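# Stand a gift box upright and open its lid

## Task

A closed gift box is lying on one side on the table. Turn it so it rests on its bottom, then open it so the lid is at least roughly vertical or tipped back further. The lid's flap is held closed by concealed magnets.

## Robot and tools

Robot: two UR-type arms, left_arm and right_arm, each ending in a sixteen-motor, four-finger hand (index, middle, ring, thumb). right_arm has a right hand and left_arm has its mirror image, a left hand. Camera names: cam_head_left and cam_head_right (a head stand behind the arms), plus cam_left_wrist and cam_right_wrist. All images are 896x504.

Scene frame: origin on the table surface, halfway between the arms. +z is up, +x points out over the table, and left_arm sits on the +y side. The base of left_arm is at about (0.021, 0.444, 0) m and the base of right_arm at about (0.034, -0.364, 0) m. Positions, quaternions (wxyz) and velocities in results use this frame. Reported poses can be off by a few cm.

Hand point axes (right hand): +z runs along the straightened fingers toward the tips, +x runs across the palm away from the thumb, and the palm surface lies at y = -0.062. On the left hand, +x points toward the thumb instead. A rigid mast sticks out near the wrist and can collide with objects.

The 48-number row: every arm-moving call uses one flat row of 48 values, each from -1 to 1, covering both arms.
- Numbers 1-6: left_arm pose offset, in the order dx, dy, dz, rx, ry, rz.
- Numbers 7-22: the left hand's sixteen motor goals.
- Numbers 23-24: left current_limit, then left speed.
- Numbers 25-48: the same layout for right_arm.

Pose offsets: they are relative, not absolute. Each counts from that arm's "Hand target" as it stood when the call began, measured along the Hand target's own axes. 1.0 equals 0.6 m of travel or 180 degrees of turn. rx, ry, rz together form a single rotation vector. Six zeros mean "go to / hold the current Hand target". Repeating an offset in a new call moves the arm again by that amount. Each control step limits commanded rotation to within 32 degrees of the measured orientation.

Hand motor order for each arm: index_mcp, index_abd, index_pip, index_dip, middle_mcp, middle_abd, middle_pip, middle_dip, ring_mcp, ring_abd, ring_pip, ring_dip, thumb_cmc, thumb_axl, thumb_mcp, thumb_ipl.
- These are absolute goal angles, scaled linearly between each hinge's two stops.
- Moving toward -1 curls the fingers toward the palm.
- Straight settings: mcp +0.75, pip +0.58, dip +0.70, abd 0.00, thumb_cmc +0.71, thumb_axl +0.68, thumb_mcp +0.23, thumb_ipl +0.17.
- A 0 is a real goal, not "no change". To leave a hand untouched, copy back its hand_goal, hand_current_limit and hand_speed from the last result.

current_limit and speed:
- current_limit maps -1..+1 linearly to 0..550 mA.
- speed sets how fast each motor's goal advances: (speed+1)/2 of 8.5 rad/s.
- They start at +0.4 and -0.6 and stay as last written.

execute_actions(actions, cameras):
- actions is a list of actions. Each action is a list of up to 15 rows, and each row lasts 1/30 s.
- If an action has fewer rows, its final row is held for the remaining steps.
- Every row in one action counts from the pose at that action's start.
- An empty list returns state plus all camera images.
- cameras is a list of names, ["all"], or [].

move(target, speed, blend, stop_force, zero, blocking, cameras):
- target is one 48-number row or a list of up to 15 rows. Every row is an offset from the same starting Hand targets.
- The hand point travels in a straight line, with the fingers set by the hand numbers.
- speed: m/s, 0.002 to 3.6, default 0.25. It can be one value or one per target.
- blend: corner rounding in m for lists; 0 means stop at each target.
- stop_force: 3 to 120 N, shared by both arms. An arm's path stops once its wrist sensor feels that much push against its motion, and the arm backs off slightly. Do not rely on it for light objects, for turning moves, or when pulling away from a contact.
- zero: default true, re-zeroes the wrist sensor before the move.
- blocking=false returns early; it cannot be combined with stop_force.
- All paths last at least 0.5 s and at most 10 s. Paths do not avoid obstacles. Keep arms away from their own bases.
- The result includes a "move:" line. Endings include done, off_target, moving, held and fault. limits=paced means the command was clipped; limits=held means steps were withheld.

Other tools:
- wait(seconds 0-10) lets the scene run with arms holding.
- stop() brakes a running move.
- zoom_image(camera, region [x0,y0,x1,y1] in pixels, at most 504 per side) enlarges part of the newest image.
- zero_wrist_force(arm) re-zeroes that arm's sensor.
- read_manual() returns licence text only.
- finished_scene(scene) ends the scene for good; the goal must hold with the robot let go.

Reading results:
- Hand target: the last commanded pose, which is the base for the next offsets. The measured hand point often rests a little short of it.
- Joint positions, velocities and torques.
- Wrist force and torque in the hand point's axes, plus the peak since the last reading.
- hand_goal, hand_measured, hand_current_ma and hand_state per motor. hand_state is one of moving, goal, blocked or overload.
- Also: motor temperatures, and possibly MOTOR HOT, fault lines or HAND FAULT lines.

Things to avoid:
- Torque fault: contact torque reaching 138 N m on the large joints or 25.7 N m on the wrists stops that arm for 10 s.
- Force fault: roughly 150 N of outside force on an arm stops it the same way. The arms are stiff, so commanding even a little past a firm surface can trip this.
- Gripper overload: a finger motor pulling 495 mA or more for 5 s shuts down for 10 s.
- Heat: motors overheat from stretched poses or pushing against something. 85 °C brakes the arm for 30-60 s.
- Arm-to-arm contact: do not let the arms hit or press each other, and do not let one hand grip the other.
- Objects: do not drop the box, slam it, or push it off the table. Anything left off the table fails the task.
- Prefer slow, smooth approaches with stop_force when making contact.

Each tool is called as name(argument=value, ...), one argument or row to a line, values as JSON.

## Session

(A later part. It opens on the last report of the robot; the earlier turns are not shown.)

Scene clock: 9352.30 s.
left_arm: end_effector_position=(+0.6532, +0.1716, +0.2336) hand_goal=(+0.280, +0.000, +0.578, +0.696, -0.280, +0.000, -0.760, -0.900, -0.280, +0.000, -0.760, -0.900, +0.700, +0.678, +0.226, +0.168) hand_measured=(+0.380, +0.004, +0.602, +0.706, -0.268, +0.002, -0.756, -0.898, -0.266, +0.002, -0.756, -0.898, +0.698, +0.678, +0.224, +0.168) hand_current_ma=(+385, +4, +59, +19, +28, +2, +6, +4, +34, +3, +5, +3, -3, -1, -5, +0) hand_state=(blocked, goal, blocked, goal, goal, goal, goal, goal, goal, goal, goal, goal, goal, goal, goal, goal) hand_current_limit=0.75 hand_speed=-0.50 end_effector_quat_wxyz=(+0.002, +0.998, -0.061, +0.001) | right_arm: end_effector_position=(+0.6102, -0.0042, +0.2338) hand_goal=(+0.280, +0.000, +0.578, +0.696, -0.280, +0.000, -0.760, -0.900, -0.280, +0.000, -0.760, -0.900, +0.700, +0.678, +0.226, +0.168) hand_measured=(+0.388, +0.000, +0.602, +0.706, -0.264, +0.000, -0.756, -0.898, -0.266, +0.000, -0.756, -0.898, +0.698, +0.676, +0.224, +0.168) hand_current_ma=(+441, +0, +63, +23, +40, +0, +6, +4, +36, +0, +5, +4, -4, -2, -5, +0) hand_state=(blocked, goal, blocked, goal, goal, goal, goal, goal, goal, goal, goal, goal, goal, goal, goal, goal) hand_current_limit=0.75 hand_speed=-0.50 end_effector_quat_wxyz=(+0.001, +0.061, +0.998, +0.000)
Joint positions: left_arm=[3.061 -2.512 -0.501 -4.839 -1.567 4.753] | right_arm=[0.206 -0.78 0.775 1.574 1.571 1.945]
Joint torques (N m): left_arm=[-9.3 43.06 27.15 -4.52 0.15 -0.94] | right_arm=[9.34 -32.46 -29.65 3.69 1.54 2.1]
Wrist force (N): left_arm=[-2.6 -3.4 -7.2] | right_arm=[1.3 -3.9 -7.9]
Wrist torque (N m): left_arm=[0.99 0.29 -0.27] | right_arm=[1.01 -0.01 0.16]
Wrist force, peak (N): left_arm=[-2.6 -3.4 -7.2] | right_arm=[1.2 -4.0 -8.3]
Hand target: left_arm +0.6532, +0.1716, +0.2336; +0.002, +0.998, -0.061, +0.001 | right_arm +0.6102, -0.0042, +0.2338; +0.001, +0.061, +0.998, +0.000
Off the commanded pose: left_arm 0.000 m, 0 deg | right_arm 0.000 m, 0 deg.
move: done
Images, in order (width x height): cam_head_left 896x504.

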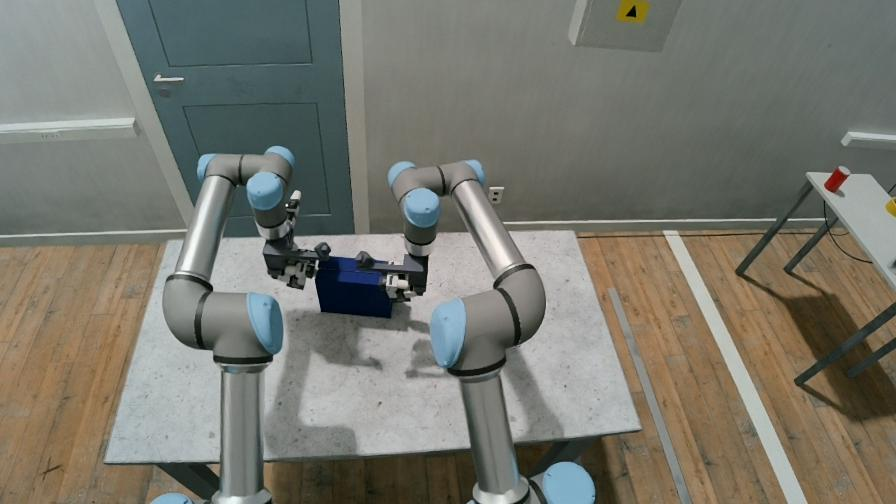

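move(
  target=[
    [-0.0617,0,-0.0095,0,0,0,0.28,0,0.577,0.696,-0.28,0,-0.76,-0.9,-0.28,0,-0.76,-0.9,0.7,0.678,0.226,0.168,0.75,-0.5,0.0617,0,-0.0095,0,0,0,0.28,0,0.577,0.696,-0.28,0,-0.76,-0.9,-0.28,0,-0.76,-0.9,0.7,0.678,0.226,0.168,0.75,-0.5],
    [-0.124,0,-0.0025,0,0,0,0.28,0,0.577,0.696,-0.28,0,-0.76,-0.9,-0.28,0,-0.76,-0.9,0.7,0.678,0.226,0.168,0.75,-0.5,0.124,0,-0.0025,0,0,0,0.28,0,0.577,0.696,-0.28,0,-0.76,-0.9,-0.28,0,-0.76,-0.9,0.7,0.678,0.226,0.168,0.75,-0.5],
    [-0.1822,0,0.0202,0,0,0,0.28,0,0.577,0.696,-0.28,0,-0.76,-0.9,-0.28,0,-0.76,-0.9,0.7,0.678,0.226,0.168,0.75,-0.5,0.1822,0,0.0202,0,0,0,0.28,0,0.577,0.696,-0.28,0,-0.76,-0.9,-0.28,0,-0.76,-0.9,0.7,0.678,0.226,0.168,0.75,-0.5],
    [-0.2325,0,0.0573,0,0,0,0.28,0,0.577,0.696,-0.28,0,-0.76,-0.9,-0.28,0,-0.76,-0.9,0.7,0.678,0.226,0.168,0.75,-0.5,0.2325,0,0.0573,0,0,0,0.28,0,0.577,0.696,-0.28,0,-0.76,-0.9,-0.28,0,-0.76,-0.9,0.7,0.678,0.226,0.168,0.75,-0.5],
    [-0.2715,0,0.1062,0,0,0,0.28,0,0.577,0.696,-0.28,0,-0.76,-0.9,-0.28,0,-0.76,-0.9,0.7,0.678,0.226,0.168,0.75,-0.5,0.2715,0,0.1062,0,0,0,0.28,0,0.577,0.696,-0.28,0,-0.76,-0.9,-0.28,0,-0.76,-0.9,0.7,0.678,0.226,0.168,0.75,-0.5],
    [-0.2967,0,0.162,0,0,0,0.28,0,0.577,0.696,-0.28,0,-0.76,-0.9,-0.28,0,-0.76,-0.9,0.7,0.678,0.226,0.168,0.75,-0.5,0.2967,0,0.162,0,0,0,0.28,0,0.577,0.696,-0.28,0,-0.76,-0.9,-0.28,0,-0.76,-0.9,0.7,0.678,0.226,0.168,0.75,-0.5],
  ],
  speed=0.05,
  blend=0.01,
  cameras=["cam_head_left"],
)

zoom_image(
  camera="cam_head_left",
  region=[230, 240, 480, 370],
)

Scene clock: 9383.47 s.
left_arm: end_effector_position=(+0.4767, +0.1931, +0.1363) hand_goal=(+0.280, +0.000, +0.578, +0.696, -0.280, +0.000, -0.760, -0.900, -0.280, +0.000, -0.760, -0.900, +0.700, +0.678, +0.226, +0.168) hand_measured=(+0.370, -0.006, +0.622, +0.716, -0.268, +0.002, -0.756, -0.898, -0.266, +0.002, -0.756, -0.898, +0.698, +0.678, +0.224, +0.168) hand_current_ma=(+339, -9, +125, +45, +28, +2, +6, +4, +34, +3, +5, +3, -3, -1, -5, +0) hand_state=(blocked, goal, blocked, goal, goal, goal, goal, goal, goal, goal, goal, goal, goal, goal, goal, goal) hand_current_limit=0.75 hand_speed=-0.50 end_effector_quat_wxyz=(+0.002, +0.998, -0.061, +0.001) | right_arm: end_effector_position=(+0.4338, +0.0175, +0.1363) hand_goal=(+0.280, +0.000, +0.578, +0.696, -0.280, +0.000, -0.760, -0.900, -0.280, +0.000, -0.760, -0.900, +0.700, +0.678, +0.226, +0.168) hand_measured=(+0.368, -0.006, +0.620, +0.722, -0.264, +0.000, -0.756, -0.898, -0.266, +0.000, -0.756, -0.898, +0.698, +0.676, +0.224, +0.168) hand_current_ma=(+349, -8, +124, +72, +40, +0, +6, +4, +36, +0, +5, +4, -4, -2, -5, +0) hand_state=(blocked, goal, blocked, blocked, goal, goal, goal, goal, goal, goal, goal, goal, goal, goal, goal, goal) hand_current_limit=0.75 hand_speed=-0.50 end_effector_quat_wxyz=(+0.001, +0.061, +0.998, +0.000)
Joint positions: left_arm=[3.076 -2.061 -1.533 -4.258 -1.567 4.769] | right_arm=[0.353 -1.079 1.531 1.116 1.571 2.092]
Joint torques (N m): left_arm=[6.5 28.89 3.8 -0.56 2.82 1.85] | right_arm=[8.02 -23.72 -10.66 0.27 0.51 2.27]
Wrist force (N): left_arm=[-2.5 -1.7 -3.8] | right_arm=[0.6 -2.1 -3.2]
Wrist torque (N m): left_arm=[0.85 0.19 -0.37] | right_arm=[0.75 0.21 0.10]
Wrist force, peak (N): left_arm=[-2.8 -6.4 -9.3] | right_arm=[1.1 -3.9 -8.6]
Hand target: left_arm +0.4767, +0.1931, +0.1361; +0.002, +0.998, -0.061, +0.001 | right_arm +0.4337, +0.0175, +0.1362; +0.001, +0.061, +0.998, +0.000
Off the commanded pose: left_arm 0.000 m, 0 deg | right_arm 0.000 m, 0 deg.
move: done
Images, in order (width x height): cam_head_left 896x504.

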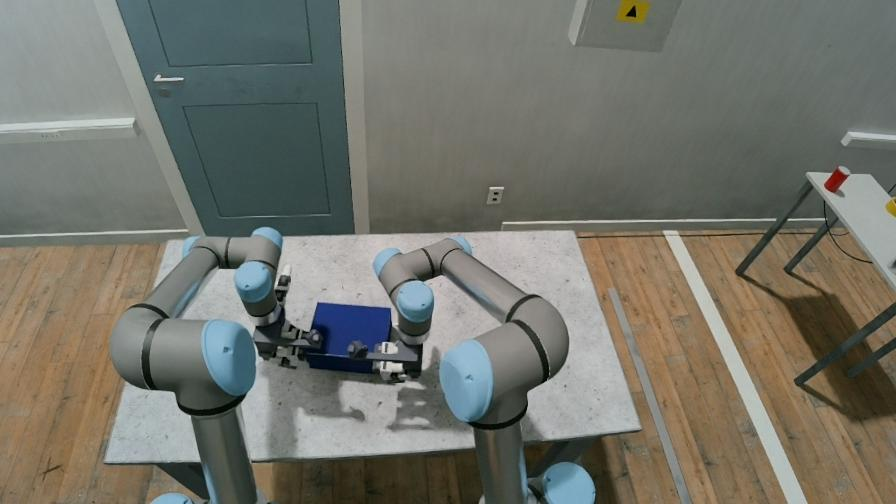

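Scaled by 2.016 from the camera's 896x504 image, which has a finer 1280x720 frame.

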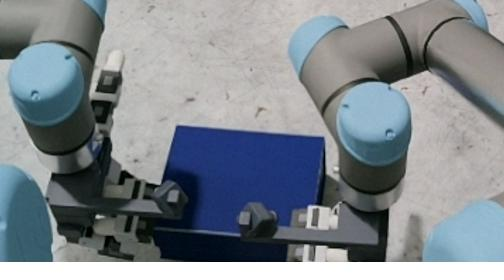

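move(
  target=[
    [-0.0612,0.0122,0,0,0,-0.125,0.28,0,0.577,0.696,-0.28,0,-0.76,-0.9,-0.28,0,-0.76,-0.9,0.7,0.678,0.226,0.168,0.75,-0.5,-0.0613,0.0122,0,0,0,-0.125,0.28,0,0.577,0.696,-0.28,0,-0.76,-0.9,-0.28,0,-0.76,-0.9,0.7,0.678,0.226,0.168,0.75,-0.5],
    [-0.1132,0.0468,0,0,0,-0.25,0.28,0,0.577,0.696,-0.28,0,-0.76,-0.9,-0.28,0,-0.76,-0.9,0.7,0.678,0.226,0.168,0.75,-0.5,-0.1132,0.0468,0,0,0,-0.25,0.28,0,0.577,0.696,-0.28,0,-0.76,-0.9,-0.28,0,-0.76,-0.9,0.7,0.678,0.226,0.168,0.75,-0.5],
  ],
  speed=0.05,
  blend=0.01,
  cameras=["cam_head_left"],
)

zoom_image(
  camera="cam_head_left",
  region=[230, 240, 480, 390],
)

Scene clock: 9422.73 s.
left_arm: end_effector_position=(+0.4059, +0.1736, +0.1361) hand_goal=(+0.280, +0.000, +0.578, +0.696, -0.280, +0.000, -0.760, -0.900, -0.280, +0.000, -0.760, -0.900, +0.700, +0.678, +0.226, +0.168) hand_measured=(+0.370, +0.016, +0.628, +0.724, -0.268, +0.002, -0.756, -0.898, -0.266, +0.002, -0.756, -0.898, +0.698, +0.678, +0.224, +0.168) hand_current_ma=(+339, +30, +150, +73, +28, +2, +6, +4, +34, +3, +5, +3, -3, -1, -5, +0) hand_state=(blocked, goal, blocked, blocked, goal, goal, goal, goal, goal, goal, goal, goal, goal, goal, goal, goal) hand_current_limit=0.75 hand_speed=-0.50 end_effector_quat_wxyz=(+0.002, +0.946, +0.325, +0.000) | right_arm: end_effector_position=(+0.5045, +0.0371, +0.1364) hand_goal=(+0.280, +0.000, +0.578, +0.696, -0.280, +0.000, -0.760, -0.900, -0.280, +0.000, -0.760, -0.900, +0.700, +0.678, +0.226, +0.168) hand_measured=(+0.432, -0.010, +0.638, +0.734, -0.264, +0.000, -0.756, -0.898, -0.266, +0.000, -0.756, -0.898, +0.698, +0.676, +0.224, +0.168) hand_current_ma=(+481, -17, +199, +116, +40, +0, +6, +4, +36, +0, +5, +4, -4, -2, -5, +0) hand_state=(blocked, goal, blocked, blocked, goal, goal, goal, goal, goal, goal, goal, goal, goal, goal, goal, goal) hand_current_limit=0.75 hand_speed=-0.50 end_effector_quat_wxyz=(+0.001, -0.326, +0.945, +0.000)
Joint positions: left_arm=[2.895 -1.863 -1.825 -4.164 -1.567 3.803] | right_arm=[0.293 -0.783 1.03 1.321 1.571 1.247]
Joint torques (N m): left_arm=[-7.16 44.73 3.29 0.17 -0.96 -0.75] | right_arm=[8.39 -34.56 -30.04 4.7 -3.2 -1.8]
Wrist force (N): left_arm=[-2.1 -0.6 -3.5] | right_arm=[1.5 -1.6 -3.2]
Wrist torque (N m): left_arm=[0.80 0.25 -0.20] | right_arm=[0.77 0.13 0.31]
Wrist force, peak (N): left_arm=[-2.3 -3.3 -4.0] | right_arm=[1.2 -4.5 -4.0]
Hand target: left_arm +0.4058, +0.1736, +0.1361; +0.002, +0.946, +0.325, +0.000 | right_arm +0.5046, +0.0371, +0.1364; +0.001, -0.326, +0.945, +0.000
Off the commanded pose: left_arm 0.000 m, 0 deg | right_arm 0.000 m, 0 deg.
move: done
Images, in order (width x height): cam_head_left 896x504.

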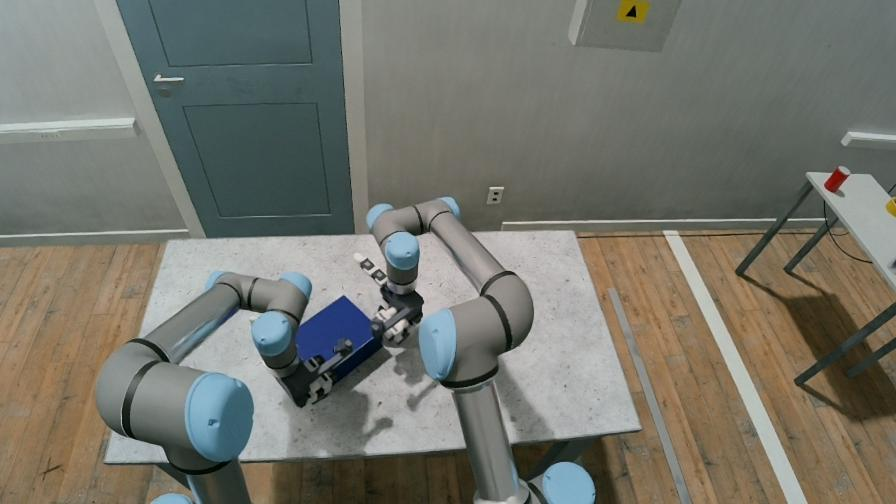

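Scaled by 2.016 from the camera's 896x504 image, which has a finer 1280x720 frame.

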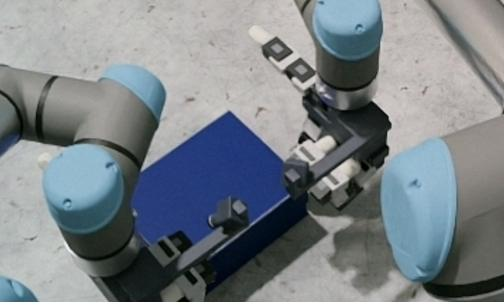

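move(
  target=[
    [0,-0.08,0,0,0,0,0.342,0,0.577,0.696,-0.28,0,-0.76,-0.9,-0.28,0,-0.76,-0.9,0.7,0.678,0.226,0.168,0.6,-0.5,0,-0.08,0,0,0,0,0.342,0,0.577,0.696,-0.28,0,-0.76,-0.9,-0.28,0,-0.76,-0.9,0.7,0.678,0.226,0.168,0.6,-0.5],
    [0,-0.12,-0.25,0,0,0,0.342,0,0.577,0.696,-0.28,0,-0.76,-0.9,-0.28,0,-0.76,-0.9,0.7,0.678,0.226,0.168,0.6,-0.5,0,-0.12,-0.25,0,0,0,0.342,0,0.577,0.696,-0.28,0,-0.76,-0.9,-0.28,0,-0.76,-0.9,0.7,0.678,0.226,0.168,0.6,-0.5],
    [0.25,-0.15,-0.25,0,0,0.5,0.342,0,0.577,0.696,-0.28,0,-0.76,-0.9,-0.28,0,-0.76,-0.9,0.7,0.678,0.226,0.168,0.6,-0.5,0,-0.2,-0.25,0,0,0,0.342,0,0.577,0.696,-0.28,0,-0.76,-0.9,-0.28,0,-0.76,-0.9,0.7,0.678,0.226,0.168,0.6,-0.5],
    [0.3057,-0.0115,-0.25,0,0,0.5,0.342,0,0.577,0.696,-0.28,0,-0.76,-0.9,-0.28,0,-0.76,-0.9,0.7,0.678,0.226,0.168,0.6,-0.5,0.1165,0.28,-0.25,0,0,0.5,0.342,0,0.577,0.696,-0.28,0,-0.76,-0.9,-0.28,0,-0.76,-0.9,0.7,0.678,0.226,0.168,0.6,-0.5],
  ],
  speed=[0.06,0.2,0.2,0.15],
  cameras=["cam_head_left"],
)

zoom_image(
  camera="cam_head_left",
  region=[230, 240, 480, 410],
)

Scene clock: 9479.37 s.
left_arm: end_effector_position=(+0.5134, +0.3113, +0.2857) hand_goal=(+0.342, +0.000, +0.578, +0.696, -0.280, +0.000, -0.760, -0.900, -0.280, +0.000, -0.760, -0.900, +0.700, +0.678, +0.226, +0.168) hand_measured=(+0.352, +0.004, +0.582, +0.700, -0.268, +0.002, -0.756, -0.898, -0.266, +0.002, -0.756, -0.898, +0.698, +0.678, +0.224, +0.168) hand_current_ma=(+20, +4, +6, +5, +28, +2, +6, +4, +34, +3, +5, +3, -3, -1, -5, +0) hand_state=(goal, goal, goal, goal, goal, goal, goal, goal, goal, goal, goal, goal, goal, goal, goal, goal) hand_current_limit=0.60 hand_speed=-0.50 end_effector_quat_wxyz=(+0.001, +0.899, -0.439, +0.001) | right_arm: end_effector_position=(+0.4434, +0.0490, +0.2862) hand_goal=(+0.342, +0.000, +0.578, +0.696, -0.280, +0.000, -0.760, -0.900, -0.280, +0.000, -0.760, -0.900, +0.700, +0.678, +0.226, +0.168) hand_measured=(+0.352, -0.004, +0.582, +0.700, -0.264, +0.000, -0.756, -0.898, -0.266, +0.000, -0.756, -0.898, +0.698, +0.676, +0.224, +0.168) hand_current_ma=(+24, -4, +7, +6, +40, +0, +6, +4, +36, +0, +5, +4, -4, -2, -5, +0) hand_state=(goal, goal, goal, goal, goal, goal, goal, goal, goal, goal, goal, goal, goal, goal, goal, goal) hand_current_limit=0.60 hand_speed=-0.50 end_effector_quat_wxyz=(+0.001, +0.123, +0.992, +0.000)
Joint positions: left_arm=[3.275 -2.17 -0.967 -4.716 -1.567 5.753] | right_arm=[0.424 -1.116 1.189 1.496 1.571 2.288]
Joint torques (N m): left_arm=[-6.82 33.2 27.17 -4.79 -1.29 -1.11] | right_arm=[6.78 -48.58 -10.83 0.65 2.97 2.5]
Wrist force (N): left_arm=[-2.8 1.2 -4.0] | right_arm=[0.6 0.8 -4.9]
Wrist torque (N m): left_arm=[0.62 0.23 -0.19] | right_arm=[0.60 0.20 0.05]
Wrist force, peak (N): left_arm=[-2.9 1.4 -4.7] | right_arm=[0.9 0.7 -5.6]
Hand target: left_arm +0.5135, +0.3113, +0.2857; +0.001, +0.899, -0.439, +0.001 (not the last commanded pose) | right_arm +0.4434, +0.0490, +0.2862; +0.001, +0.123, +0.992, +0.000 (not the last commanded pose)
Off the commanded pose: left_arm 0.038 m, 0 deg | right_arm 0.125 m, 38 deg.
move: off_target (left_arm, right_arm; path cut at 10 s); path passed 3 of 4 targets
Images, in order (width x height): cam_head_left 896x504.

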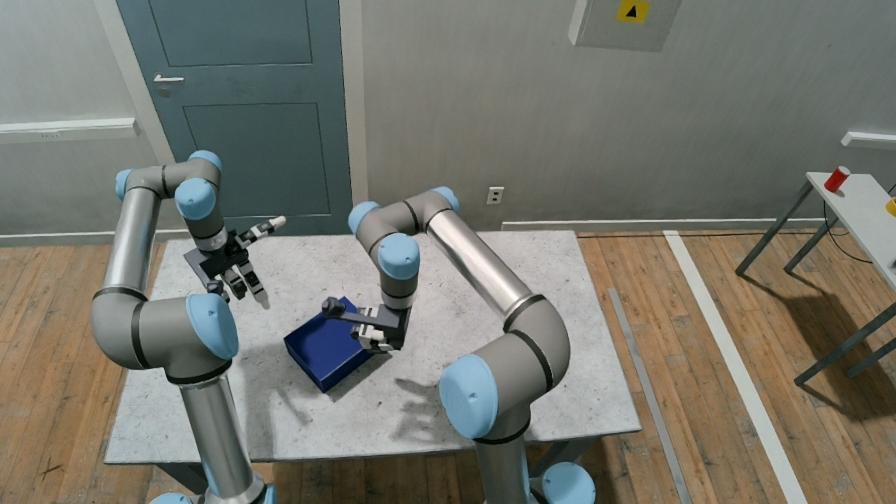

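Scaled by 2.016 from the camera's 896x504 image, which has a finer 1280x720 frame.

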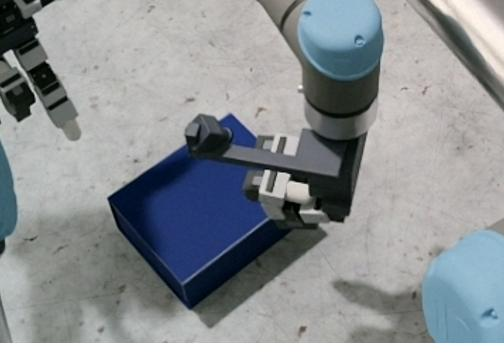

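move(
  target=[0.0587,-0.0229,0,0,0,0,0.342,0,0.577,0.696,-0.28,0,-0.76,-0.9,-0.28,0,-0.76,-0.9,0.7,0.678,0.226,0.168,0.6,-0.5,0.229,0.118,0,0,0,0.211,0.342,0,0.577,0.696,-0.28,0,-0.76,-0.9,-0.28,0,-0.76,-0.9,0.7,0.678,0.226,0.168,0.6,-0.5],
  speed=0.2,
  cameras=["cam_head_left"],
)

Scene clock: 9539.23 s.
left_arm: end_effector_position=(+0.5459, +0.2920, +0.2858) hand_goal=(+0.342, +0.000, +0.578, +0.696, -0.280, +0.000, -0.760, -0.900, -0.280, +0.000, -0.760, -0.900, +0.700, +0.678, +0.226, +0.168) hand_measured=(+0.352, +0.004, +0.582, +0.700, -0.268, +0.002, -0.756, -0.898, -0.266, +0.002, -0.756, -0.898, +0.698, +0.678, +0.224, +0.168) hand_current_ma=(+20, +4, +6, +5, +28, +2, +6, +4, +34, +3, +5, +3, -3, -1, -5, +0) hand_state=(goal, goal, goal, goal, goal, goal, goal, goal, goal, goal, goal, goal, goal, goal, goal, goal) hand_current_limit=0.60 hand_speed=-0.50 end_effector_quat_wxyz=(+0.001, +0.899, -0.439, +0.001) | right_arm: end_effector_position=(+0.3395, +0.1398, +0.2859) hand_goal=(+0.342, +0.000, +0.578, +0.696, -0.280, +0.000, -0.760, -0.900, -0.280, +0.000, -0.760, -0.900, +0.700, +0.678, +0.226, +0.168) hand_measured=(+0.352, -0.002, +0.582, +0.700, -0.264, +0.000, -0.756, -0.898, -0.266, +0.000, -0.756, -0.898, +0.698, +0.676, +0.224, +0.168) hand_current_ma=(+23, -4, +7, +6, +39, +0, +6, +4, +36, +0, +5, +4, -2, -2, -5, +0) hand_state=(goal, goal, goal, goal, goal, goal, goal, goal, goal, goal, goal, goal, goal, goal, goal, goal) hand_current_limit=0.60 hand_speed=-0.50 end_effector_quat_wxyz=(+0.000, +0.402, +0.916, +0.003)
Joint positions: left_arm=[3.233 -2.279 -0.786 -4.788 -1.567 5.711] | right_arm=[0.805 -1.068 1.118 1.517 1.569 3.25]
Joint torques (N m): left_arm=[-6.64 37.4 27.42 -4.8 -1.11 -1.06] | right_arm=[-6.44 -50.29 -11.06 0.55 -1.2 -1.82]
Wrist force (N): left_arm=[-2.4 1.2 -3.8] | right_arm=[1.1 0.6 -4.9]
Wrist torque (N m): left_arm=[0.60 0.18 -0.15] | right_arm=[0.57 0.11 0.33]
Wrist force, peak (N): left_arm=[-2.9 1.4 -4.2] | right_arm=[5.1 0.6 -4.4]
Hand target: left_arm +0.5459, +0.2920, +0.2858; +0.001, +0.899, -0.439, +0.001 | right_arm +0.3395, +0.1398, +0.2859; +0.000, +0.402, +0.916, +0.003 (not the last commanded pose)
Off the commanded pose: left_arm 0.000 m, 0 deg | right_arm 0.017 m, 5 deg.
move: held (right_arm; a check stopped the path); limits=held
pose unreachable (right arm): on one or more control steps of this call, first in action 0 (counted from 0), this arm could not follow its commanded pose, so it was not sent that pose on those steps. It may still have moved: this result reports where it is.
cause: moving toward the commanded pose would bring a part of the arm too close to another arm (a part of this arm just beyond joint 6 (wrist 3) and a part of the left arm just beyond its joint 2 (shoulder lift), along the way the arms are being sent, or toward where that arm still pushes).
Images, in order (width x height): cam_head_left 896x504.

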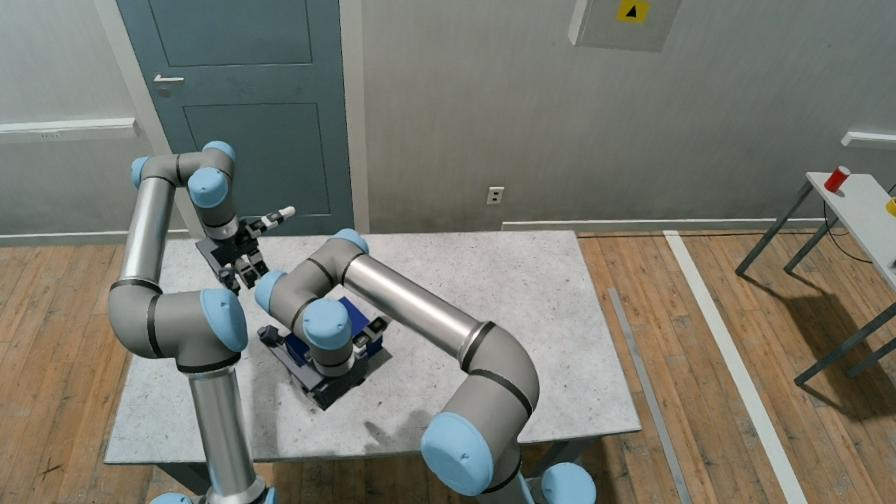

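move(
  target=[
    [0.134,0.001,0,0,0,0,0.342,0,0.577,0.696,-0.28,0,-0.76,-0.9,-0.28,0,-0.76,-0.9,0.7,0.678,0.226,0.168,0.6,-0.5,-0.105,-0.014,0,0,0,0.0256,0.342,0,0.577,0.696,-0.28,0,-0.76,-0.9,-0.28,0,-0.76,-0.9,0.7,0.678,0.226,0.168,0.6,-0.5],
    [0.134,0.001,0.25,0,0,0,0.342,0,0.577,0.696,-0.28,0,-0.76,-0.9,-0.28,0,-0.76,-0.9,0.7,0.678,0.226,0.168,0.6,-0.5,-0.105,-0.014,0.25,0,0,0.0256,0.342,0,0.577,0.696,-0.28,0,-0.76,-0.9,-0.28,0,-0.76,-0.9,0.7,0.678,0.226,0.168,0.6,-0.5],
  ],
  speed=0.12,
  cameras=["cam_head_left","cam_head_right"],
)

Scene clock: 9559.90 s.
left_arm: end_effector_position=(+0.5951, +0.2277, +0.1363) hand_goal=(+0.342, +0.000, +0.578, +0.696, -0.280, +0.000, -0.760, -0.900, -0.280, +0.000, -0.760, -0.900, +0.700, +0.678, +0.226, +0.168) hand_measured=(+0.352, +0.004, +0.582, +0.700, -0.268, +0.002, -0.756, -0.898, -0.266, +0.002, -0.756, -0.898, +0.698, +0.678, +0.224, +0.168) hand_current_ma=(+19, +4, +6, +5, +28, +2, +6, +4, +34, +3, +5, +3, -3, -1, -5, +0) hand_state=(goal, goal, goal, goal, goal, goal, goal, goal, goal, goal, goal, goal, goal, goal, goal, goal) hand_current_limit=0.60 hand_speed=-0.50 end_effector_quat_wxyz=(+0.001, +0.899, -0.439, +0.001) | right_arm: end_effector_position=(+0.3762, +0.0885, +0.1358) hand_goal=(+0.342, +0.000, +0.578, +0.696, -0.280, +0.000, -0.760, -0.900, -0.280, +0.000, -0.760, -0.900, +0.700, +0.678, +0.226, +0.168) hand_measured=(+0.352, -0.002, +0.582, +0.700, -0.264, +0.000, -0.756, -0.898, -0.266, +0.000, -0.756, -0.898, +0.698, +0.676, +0.224, +0.168) hand_current_ma=(+23, -4, +7, +6, +39, +0, +6, +4, +36, +0, +5, +4, -2, -2, -5, +0) hand_state=(goal, goal, goal, goal, goal, goal, goal, goal, goal, goal, goal, goal, goal, goal, goal, goal) hand_current_limit=0.60 hand_speed=-0.50 end_effector_quat_wxyz=(+0.000, +0.438, +0.899, +0.003)
Joint positions: left_arm=[3.123 -2.5 -0.773 -4.58 -1.567 5.601] | right_arm=[0.691 -1.038 1.467 1.138 1.568 3.216]
Joint torques (N m): left_arm=[6.48 45.17 4.58 -0.45 2.01 -0.93] | right_arm=[6.72 -24.67 -9.09 0.74 -0.51 1.86]
Wrist force (N): left_arm=[-2.7 1.6 -3.9] | right_arm=[1.0 0.8 -5.5]
Wrist torque (N m): left_arm=[0.65 0.24 -0.19] | right_arm=[0.69 0.12 0.18]
Wrist force, peak (N): left_arm=[-2.6 1.4 -4.9] | right_arm=[1.1 0.8 -5.9]
Hand target: left_arm +0.5951, +0.2277, +0.1362; +0.001, +0.899, -0.439, +0.001 | right_arm +0.3762, +0.0885, +0.1357; -0.001, +0.438, +0.899, +0.003
Off the commanded pose: left_arm 0.000 m, 0 deg | right_arm 0.000 m, 0 deg.
move: done
Images, in order (width x height): cam_head_left 896x504, cam_head_right 896x504.

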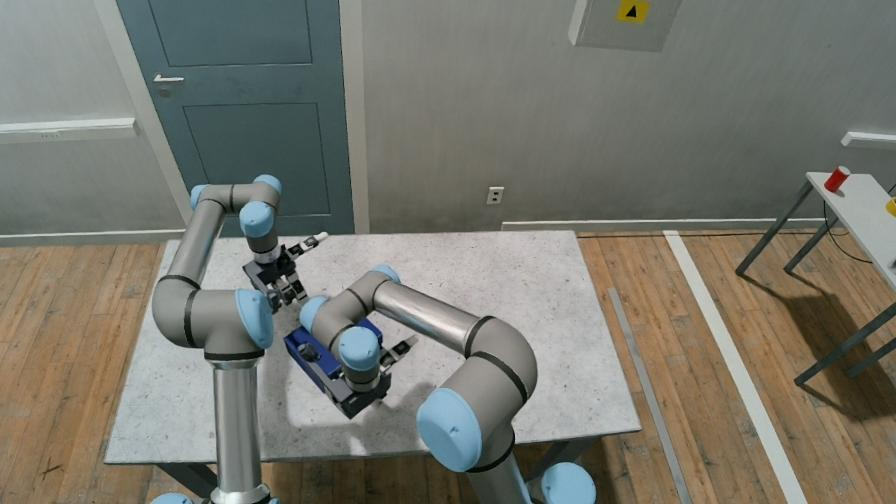

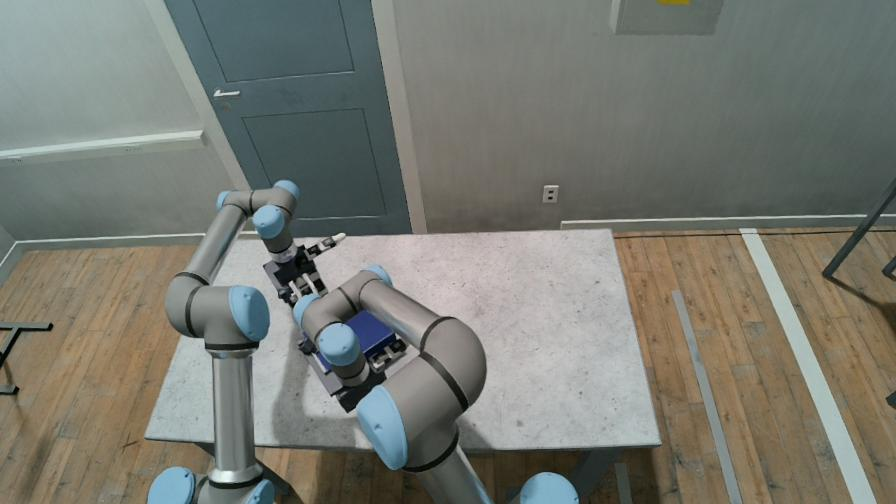

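move(
  target=[
    [0,0.09,0,0,0,0,0.342,0,0.577,0.696,-0.28,0,-0.76,-0.9,-0.28,0,-0.76,-0.9,0.7,0.678,0.226,0.168,0.6,-0.5,0,0.09,0,0,0,0,0.342,0,0.577,0.696,-0.28,0,-0.76,-0.9,-0.28,0,-0.76,-0.9,0.7,0.678,0.226,0.168,0.6,-0.5],
    [0,0.09,0,0,0,0,0.28,0,0.577,0.696,-0.28,0,-0.76,-0.9,-0.28,0,-0.76,-0.9,0.7,0.678,0.226,0.168,0.75,-0.5,0,0.09,0,0,0,0,0.28,0,0.577,0.696,-0.28,0,-0.76,-0.9,-0.28,0,-0.76,-0.9,0.7,0.678,0.226,0.168,0.75,-0.5],
  ],
  speed=0.06,
  cameras=["cam_head_left"],
)

Scene clock: 9573.80 s.
left_arm: end_effector_position=(+0.5525, +0.1944, +0.1362) hand_goal=(+0.280, +0.000, +0.578, +0.696, -0.280, +0.000, -0.760, -0.900, -0.280, +0.000, -0.760, -0.900, +0.700, +0.678, +0.226, +0.168) hand_measured=(+0.374, +0.002, +0.600, +0.704, -0.268, +0.002, -0.756, -0.898, -0.266, +0.002, -0.756, -0.898, +0.698, +0.678, +0.224, +0.168) hand_current_ma=(+356, +4, +53, +16, +28, +2, +6, +4, +34, +3, +5, +3, -3, -1, -5, +0) hand_state=(blocked, goal, blocked, goal, goal, goal, goal, goal, goal, goal, goal, goal, goal, goal, goal, goal) hand_current_limit=0.75 hand_speed=-0.50 end_effector_quat_wxyz=(+0.001, +0.899, -0.439, +0.001) | right_arm: end_effector_position=(+0.4187, +0.1218, +0.1359) hand_goal=(+0.280, +0.000, +0.578, +0.696, -0.280, +0.000, -0.760, -0.900, -0.280, +0.000, -0.760, -0.900, +0.700, +0.678, +0.226, +0.168) hand_measured=(+0.370, -0.002, +0.598, +0.704, -0.264, +0.000, -0.756, -0.898, -0.266, +0.000, -0.756, -0.898, +0.698, +0.676, +0.224, +0.168) hand_current_ma=(+358, -3, +49, +17, +39, +0, +5, +4, +36, +0, +5, +4, -2, -2, -5, +0) hand_state=(blocked, goal, goal, goal, goal, goal, goal, goal, goal, goal, goal, goal, goal, goal, goal, goal) hand_current_limit=0.75 hand_speed=-0.50 end_effector_quat_wxyz=(-0.001, +0.438, +0.899, +0.003)
Joint positions: left_arm=[3.066 -2.398 -0.96 -4.494 -1.567 5.544] | right_arm=[0.683 -0.921 1.272 1.215 1.568 3.208]
Joint torques (N m): left_arm=[-8.78 66.03 3.29 -0.87 2.11 -0.9] | right_arm=[-6.51 -28.1 -30.41 3.09 2.18 -1.85]
Wrist force (N): left_arm=[-2.9 -3.1 -6.0] | right_arm=[1.1 -3.1 -7.4]
Wrist torque (N m): left_arm=[0.98 0.33 -0.25] | right_arm=[0.98 0.08 0.34]
Wrist force, peak (N): left_arm=[-2.9 -3.0 -7.3] | right_arm=[1.1 -3.1 -8.5]
Hand target: left_arm +0.5525, +0.1944, +0.1362; +0.001, +0.899, -0.439, +0.001 | right_arm +0.4187, +0.1218, +0.1359; -0.001, +0.438, +0.899, +0.003
Off the commanded pose: left_arm 0.000 m, 0 deg | right_arm 0.000 m, 0 deg.
move: done
Images, in order (width x height): cam_head_left 896x504.

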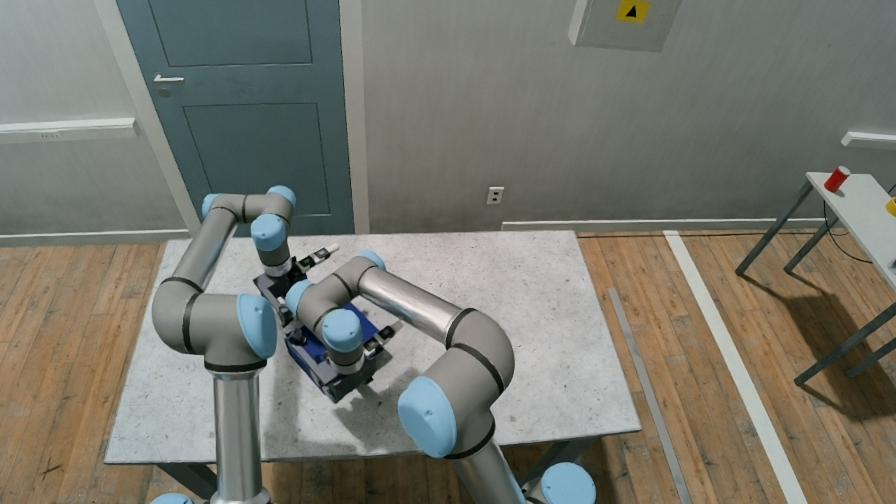

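move(
  target=[
    [-0.0325,0.0391,0,0,0,-0.0963,0.28,0,0.577,0.696,-0.28,0,-0.76,-0.9,-0.28,0,-0.76,-0.9,0.7,0.678,0.226,0.168,0.75,-0.5,-0.0388,-0.0286,0,0,0,-0.0963,0.28,0,0.577,0.696,-0.28,0,-0.76,-0.9,-0.28,0,-0.76,-0.9,0.7,0.678,0.226,0.168,0.75,-0.5],
    [-0.0588,0.088,0,0,0,-0.1926,0.28,0,0.577,0.696,-0.28,0,-0.76,-0.9,-0.28,0,-0.76,-0.9,0.7,0.678,0.226,0.168,0.75,-0.5,-0.0781,-0.0454,0,0,0,-0.1926,0.28,0,0.577,0.696,-0.28,0,-0.76,-0.9,-0.28,0,-0.76,-0.9,0.7,0.678,0.226,0.168,0.75,-0.5],
    [-0.0758,0.1437,0,0,0,-0.2889,0.28,0,0.577,0.696,-0.28,0,-0.76,-0.9,-0.28,0,-0.76,-0.9,0.7,0.678,0.226,0.168,0.75,-0.5,-0.1142,-0.0512,0,0,0,-0.2889,0.28,0,0.577,0.696,-0.28,0,-0.76,-0.9,-0.28,0,-0.76,-0.9,0.7,0.678,0.226,0.168,0.75,-0.5],
  ],
  speed=0.08,
  blend=[0.01,0.01,0],
  cameras=["cam_head_left","cam_head_right"],
)

Scene clock: 9616.37 s.
left_arm: end_effector_position=(+0.4566, +0.1773, +0.1362) hand_goal=(+0.280, +0.000, +0.578, +0.696, -0.280, +0.000, -0.760, -0.900, -0.280, +0.000, -0.760, -0.900, +0.700, +0.678, +0.226, +0.168) hand_measured=(+0.386, +0.120, +0.638, +0.726, -0.268, +0.002, -0.756, -0.898, -0.266, +0.002, -0.756, -0.898, +0.698, +0.678, +0.224, +0.168) hand_current_ma=(+423, +381, +190, +82, +28, +2, +6, +4, +34, +3, +5, +3, -3, -1, -5, +0) hand_state=(blocked, blocked, blocked, blocked, goal, goal, goal, goal, goal, goal, goal, goal, goal, goal, goal, goal) hand_current_limit=0.75 hand_speed=-0.50 end_effector_quat_wxyz=(+0.002, +1.000, -0.001, +0.001) | right_arm: end_effector_position=(+0.4367, +0.0489, +0.1356) hand_goal=(+0.280, +0.000, +0.578, +0.696, -0.280, +0.000, -0.760, -0.900, -0.280, +0.000, -0.760, -0.900, +0.700, +0.678, +0.226, +0.168) hand_measured=(+0.398, -0.076, +0.636, +0.728, -0.264, +0.000, -0.756, -0.898, -0.266, +0.000, -0.756, -0.898, +0.698, +0.676, +0.224, +0.168) hand_current_ma=(+481, -228, +193, +94, +39, +0, +5, +4, +36, +0, +5, +4, -2, -2, -5, +0) hand_state=(blocked, blocked, blocked, blocked, goal, goal, goal, goal, goal, goal, goal, goal, goal, goal, goal, goal) hand_current_limit=0.75 hand_speed=-0.50 end_effector_quat_wxyz=(+0.001, +0.000, +1.000, +0.003)
Joint positions: left_arm=[3.029 -2.014 -1.607 -4.231 -1.567 4.6] | right_arm=[0.394 -1.017 1.435 1.15 1.567 2.012]
Joint torques (N m): left_arm=[-10.27 49.75 1.95 -1.04 0.55 -0.35] | right_arm=[-4.43 -24.88 -30.43 2.71 -4.96 -1.9]
Wrist force (N): left_arm=[0.1 -6.4 -6.4] | right_arm=[3.4 -6.1 -6.3]
Wrist torque (N m): left_arm=[1.24 0.70 -0.36] | right_arm=[1.21 0.28 0.38]
Wrist force, peak (N): left_arm=[1.2 -8.0 -10.6] | right_arm=[4.4 -6.9 -11.7]
Hand target: left_arm +0.4566, +0.1773, +0.1362; +0.002, +1.000, +0.000, +0.001 | right_arm +0.4367, +0.0489, +0.1356; +0.001, +0.000, +1.000, +0.003
Off the commanded pose: left_arm 0.000 m, 0 deg | right_arm 0.000 m, 0 deg.
move: done
Images, in order (width x height): cam_head_left 896x504, cam_head_right 896x504.

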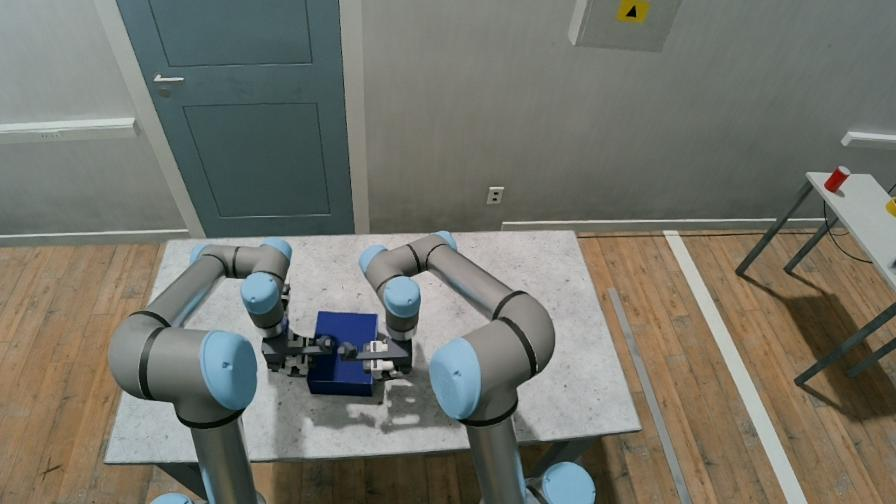

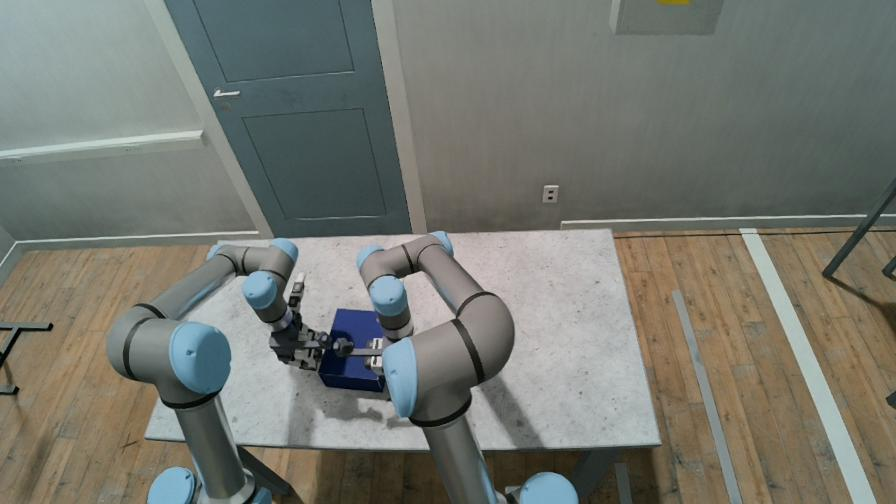

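zoom_image(
  camera="cam_head_left",
  region=[220, 260, 460, 420],
)

Scaled by 2.100 from the camera's 896x504 image, which has a finer 1280x720 frame.

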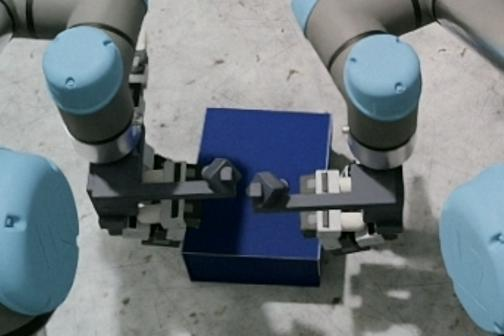

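move(
  target=[
    [0,0,0,0,0,0,0.342,0,0.577,0.696,-0.28,0,-0.76,-0.9,-0.28,0,-0.76,-0.9,0.7,0.678,0.226,0.168,0.6,-0.3,0,0,0,0,0,0,0.342,0,0.577,0.696,-0.28,0,-0.76,-0.9,-0.28,0,-0.76,-0.9,0.7,0.678,0.226,0.168,0.6,-0.3],
    [0,-0.08,0,0,0,0,0.342,0,0.577,0.696,-0.28,0,-0.76,-0.9,-0.28,0,-0.76,-0.9,0.7,0.678,0.226,0.168,0.6,-0.3,0,-0.08,0,0,0,0,0.342,0,0.577,0.696,-0.28,0,-0.76,-0.9,-0.28,0,-0.76,-0.9,0.7,0.678,0.226,0.168,0.6,-0.3],
    [-0.125,-0.08,0,0,0,0,0.342,0,0.577,0.696,-0.28,0,-0.76,-0.9,-0.28,0,-0.76,-0.9,0.7,0.678,0.226,0.168,0.6,-0.3,0.125,-0.08,0,0,0,0,0.342,0,0.577,0.696,-0.28,0,-0.76,-0.9,-0.28,0,-0.76,-0.9,0.7,0.678,0.226,0.168,0.6,-0.3],
    [-0.125,0,0,0,0,0,0.342,0,0.577,0.696,-0.28,0,-0.76,-0.9,-0.28,0,-0.76,-0.9,0.7,0.678,0.226,0.168,0.6,-0.3,0.125,0,0,0,0,0,0.342,0,0.577,0.696,-0.28,0,-0.76,-0.9,-0.28,0,-0.76,-0.9,0.7,0.678,0.226,0.168,0.6,-0.3],
    [-0.125,0,0,0,0,0,0.28,0,0.577,0.696,-0.28,0,-0.76,-0.9,-0.28,0,-0.76,-0.9,0.7,0.678,0.226,0.168,0.75,-0.3,0.125,0,0,0,0,0,0.28,0,0.577,0.696,-0.28,0,-0.76,-0.9,-0.28,0,-0.76,-0.9,0.7,0.678,0.226,0.168,0.75,-0.3],
  ],
  speed=0.08,
  cameras=["cam_head_left","cam_head_right"],
)

zoom_image(
  camera="cam_head_left",
  region=[220, 260, 460, 420],
)

Scene clock: 9651.40 s.
left_arm: end_effector_position=(+0.3816, +0.1773, +0.1360) hand_goal=(+0.280, +0.000, +0.578, +0.696, -0.280, +0.000, -0.760, -0.900, -0.280, +0.000, -0.760, -0.900, +0.700, +0.678, +0.226, +0.168) hand_measured=(+0.422, +0.002, +0.622, +0.716, -0.268, +0.002, -0.756, -0.898, -0.266, +0.002, -0.756, -0.898, +0.698, +0.678, +0.224, +0.168) hand_current_ma=(+481, +2, +125, +46, +28, +2, +6, +4, +34, +3, +5, +3, -3, -1, -5, +0) hand_state=(blocked, goal, blocked, goal, goal, goal, goal, goal, goal, goal, goal, goal, goal, goal, goal, goal) hand_current_limit=0.75 hand_speed=-0.30 end_effector_quat_wxyz=(+0.002, +1.000, +0.000, +0.001) | right_arm: end_effector_position=(+0.3617, +0.0489, +0.1355) hand_goal=(+0.280, +0.000, +0.578, +0.696, -0.280, +0.000, -0.760, -0.900, -0.280, +0.000, -0.760, -0.900, +0.700, +0.678, +0.226, +0.168) hand_measured=(+0.422, -0.004, +0.618, +0.716, -0.264, +0.000, -0.756, -0.898, -0.266, +0.000, -0.756, -0.898, +0.698, +0.676, +0.224, +0.168) hand_current_ma=(+481, -7, +118, +55, +39, +0, +5, +4, +36, +0, +5, +4, -2, -2, -5, +0) hand_state=(blocked, goal, blocked, blocked, goal, goal, goal, goal, goal, goal, goal, goal, goal, goal, goal, goal) hand_current_limit=0.75 hand_speed=-0.30 end_effector_quat_wxyz=(+0.001, +0.000, +1.000, +0.003)
Joint positions: left_arm=[3.006 -1.866 -1.822 -4.165 -1.567 4.576] | right_arm=[0.47 -1.137 1.623 1.081 1.567 2.088]
Joint torques (N m): left_arm=[-7.82 15.67 23.49 -4.12 0.16 -0.79] | right_arm=[8.38 -19.89 -28.58 3.5 1.54 2]
Wrist force (N): left_arm=[-3.4 -5.5 -8.0] | right_arm=[1.1 -4.0 -5.9]
Wrist torque (N m): left_arm=[1.27 0.42 -0.37] | right_arm=[0.95 0.19 0.12]
Wrist force, peak (N): left_arm=[-3.3 -5.8 -8.7] | right_arm=[3.2 -6.3 -7.5]
Hand target: left_arm +0.3816, +0.1773, +0.1360; +0.002, +1.000, +0.000, +0.001 | right_arm +0.3617, +0.0489, +0.1355; +0.001, +0.000, +1.000, +0.003
Off the commanded pose: left_arm 0.000 m, 0 deg | right_arm 0.000 m, 0 deg.
move: done
Images, in order (width x height): cam_head_left 896x504, cam_head_right 896x504.

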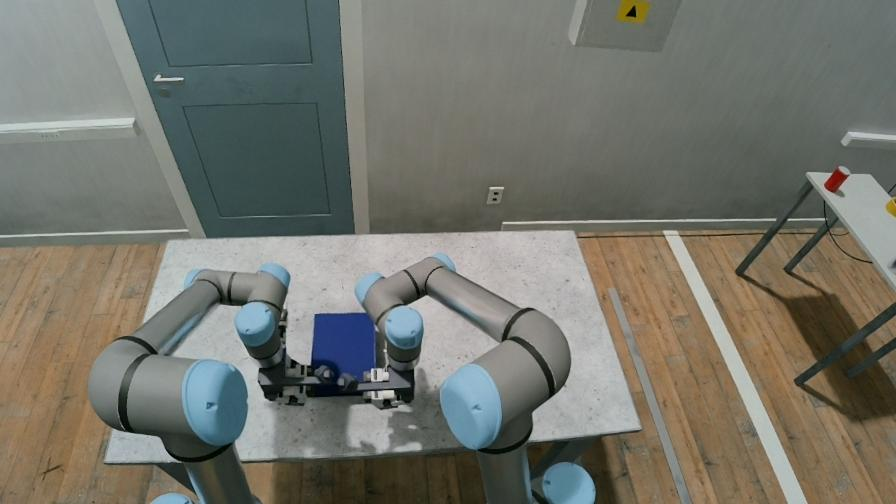

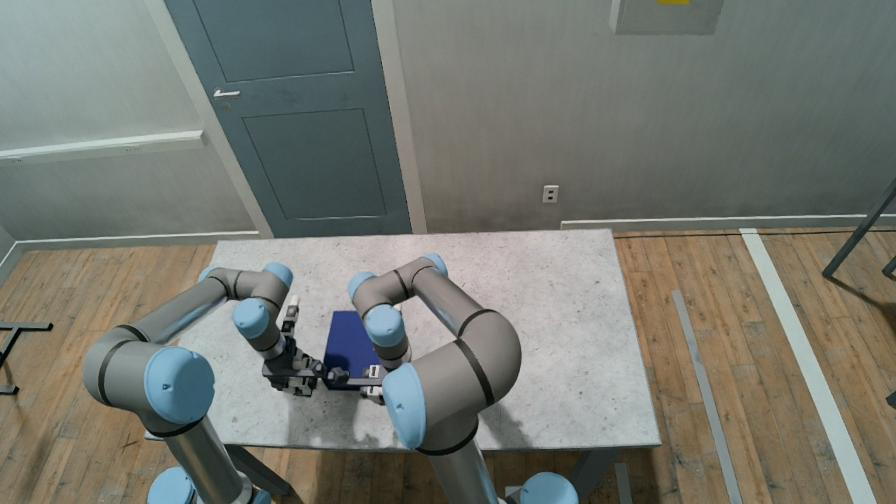

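Scaled by 2.100 from the camera's 896x504 image, which has a finer 1280x720 frame.

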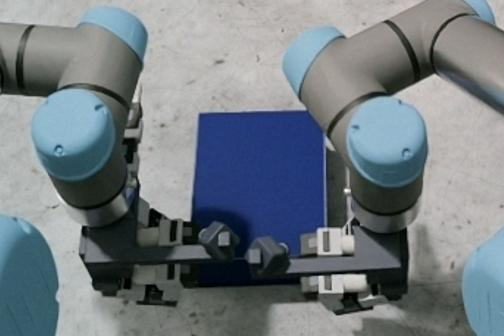

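move(
  target=[
    [0.0483,0,-0.110,0,0,0,0.28,0,0.577,0.696,-0.28,0,-0.76,-0.9,-0.28,0,-0.76,-0.9,0.7,0.678,0.226,0.168,0.75,-0.3,-0.0483,0,-0.110,0,0,0,0.28,0,0.577,0.696,-0.28,0,-0.76,-0.9,-0.28,0,-0.76,-0.9,0.7,0.678,0.226,0.168,0.75,-0.3],
    [0.135,0,-0.1927,0,0,0,0.28,0,0.577,0.696,-0.28,0,-0.76,-0.9,-0.28,0,-0.76,-0.9,0.7,0.678,0.226,0.168,0.75,-0.3,-0.135,0,-0.1927,0,0,0,0.28,0,0.577,0.696,-0.28,0,-0.76,-0.9,-0.28,0,-0.76,-0.9,0.7,0.678,0.226,0.168,0.75,-0.3],
    [0.2467,0,-0.236,0,0,0,0.28,0,0.577,0.696,-0.28,0,-0.76,-0.9,-0.28,0,-0.76,-0.9,0.7,0.678,0.226,0.168,0.75,-0.3,-0.2467,0,-0.236,0,0,0,0.28,0,0.577,0.696,-0.28,0,-0.76,-0.9,-0.28,0,-0.76,-0.9,0.7,0.678,0.226,0.168,0.75,-0.3],
    [0.3667,0,-0.232,0,0,0,0.28,0,0.577,0.696,-0.28,0,-0.76,-0.9,-0.28,0,-0.76,-0.9,0.7,0.678,0.226,0.168,0.75,-0.3,-0.3667,0,-0.232,0,0,0,0.28,0,0.577,0.696,-0.28,0,-0.76,-0.9,-0.28,0,-0.76,-0.9,0.7,0.678,0.226,0.168,0.75,-0.3],
  ],
  speed=0.06,
  blend=[0.01,0.01,0.01,0],
  cameras=["cam_head_left","cam_head_right"],
)

zoom_image(
  camera="cam_head_left",
  region=[220, 200, 460, 360],
)

Scene clock: 9679.43 s.
left_arm: end_effector_position=(+0.6014, +0.1777, +0.2756) hand_goal=(+0.280, +0.000, +0.578, +0.696, -0.280, +0.000, -0.760, -0.900, -0.280, +0.000, -0.760, -0.900, +0.700, +0.678, +0.226, +0.168) hand_measured=(+0.400, +0.010, +0.628, +0.726, -0.268, +0.002, -0.756, -0.898, -0.266, +0.002, -0.756, -0.898, +0.698, +0.678, +0.224, +0.168) hand_current_ma=(+481, +17, +151, +77, +28, +2, +6, +4, +34, +3, +5, +3, -3, -1, -5, +0) hand_state=(blocked, goal, blocked, blocked, goal, goal, goal, goal, goal, goal, goal, goal, goal, goal, goal, goal) hand_current_limit=0.75 hand_speed=-0.30 end_effector_quat_wxyz=(+0.002, +1.000, +0.000, +0.001) | right_arm: end_effector_position=(+0.5815, +0.0481, +0.2750) hand_goal=(+0.280, +0.000, +0.578, +0.696, -0.280, +0.000, -0.760, -0.900, -0.280, +0.000, -0.760, -0.900, +0.700, +0.678, +0.226, +0.168) hand_measured=(+0.400, -0.020, +0.628, +0.726, -0.264, +0.000, -0.756, -0.898, -0.266, +0.000, -0.756, -0.898, +0.698, +0.676, +0.224, +0.168) hand_current_ma=(+481, -41, +158, +84, +39, +0, +5, +4, +36, +0, +5, +4, -2, -2, -5, +0) hand_state=(blocked, goal, blocked, blocked, goal, goal, goal, goal, goal, goal, goal, goal, goal, goal, goal, goal) hand_current_limit=0.75 hand_speed=-0.30 end_effector_quat_wxyz=(+0.001, +0.000, +1.000, +0.003)
Joint positions: left_arm=[3.059 -2.286 -0.801 -4.766 -1.567 4.629] | right_arm=[0.292 -0.74 0.598 1.709 1.566 1.909]
Joint torques (N m): left_arm=[3.22 40.12 27.89 -4.74 -0.27 1.88] | right_arm=[-4.5 -36.34 -31.25 3.86 1.74 -1.88]
Wrist force (N): left_arm=[-2.7 -2.5 -1.8] | right_arm=[1.7 -3.0 -2.8]
Wrist torque (N m): left_arm=[0.86 0.30 -0.41] | right_arm=[0.82 0.10 0.33]
Wrist force, peak (N): left_arm=[-3.5 -5.7 -8.8] | right_arm=[2.3 -7.4 -10.5]
Hand target: left_arm +0.6014, +0.1777, +0.2756; +0.002, +1.000, +0.000, +0.001 | right_arm +0.5815, +0.0482, +0.2750; +0.001, +0.000, +1.000, +0.003
Off the commanded pose: left_arm 0.000 m, 0 deg | right_arm 0.000 m, 0 deg.
move: done
Images, in order (width x height): cam_head_left 896x504, cam_head_right 896x504.

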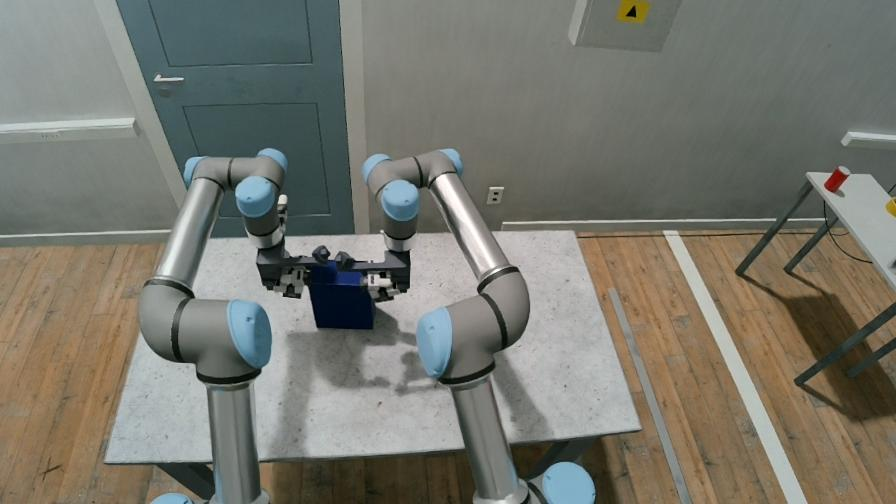

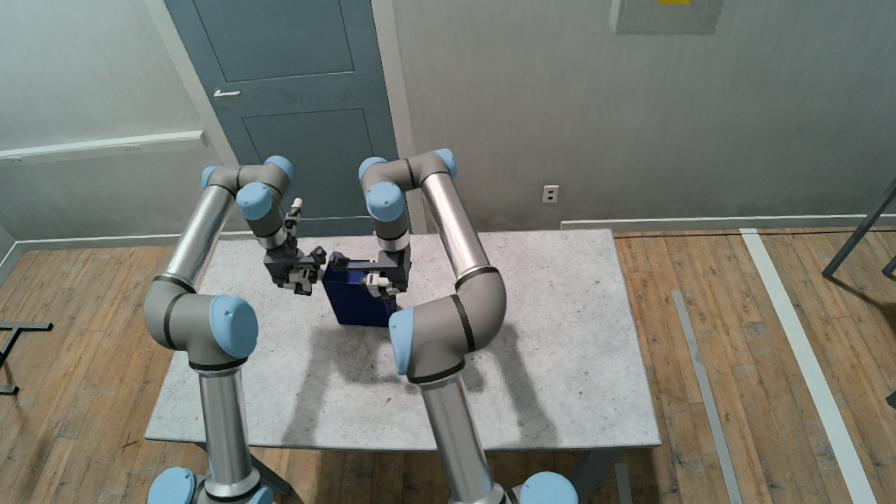

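Scaled by 2.100 from the camera's 896x504 image, which has a finer 1280x720 frame.

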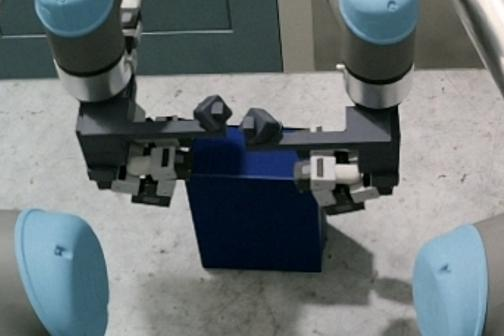

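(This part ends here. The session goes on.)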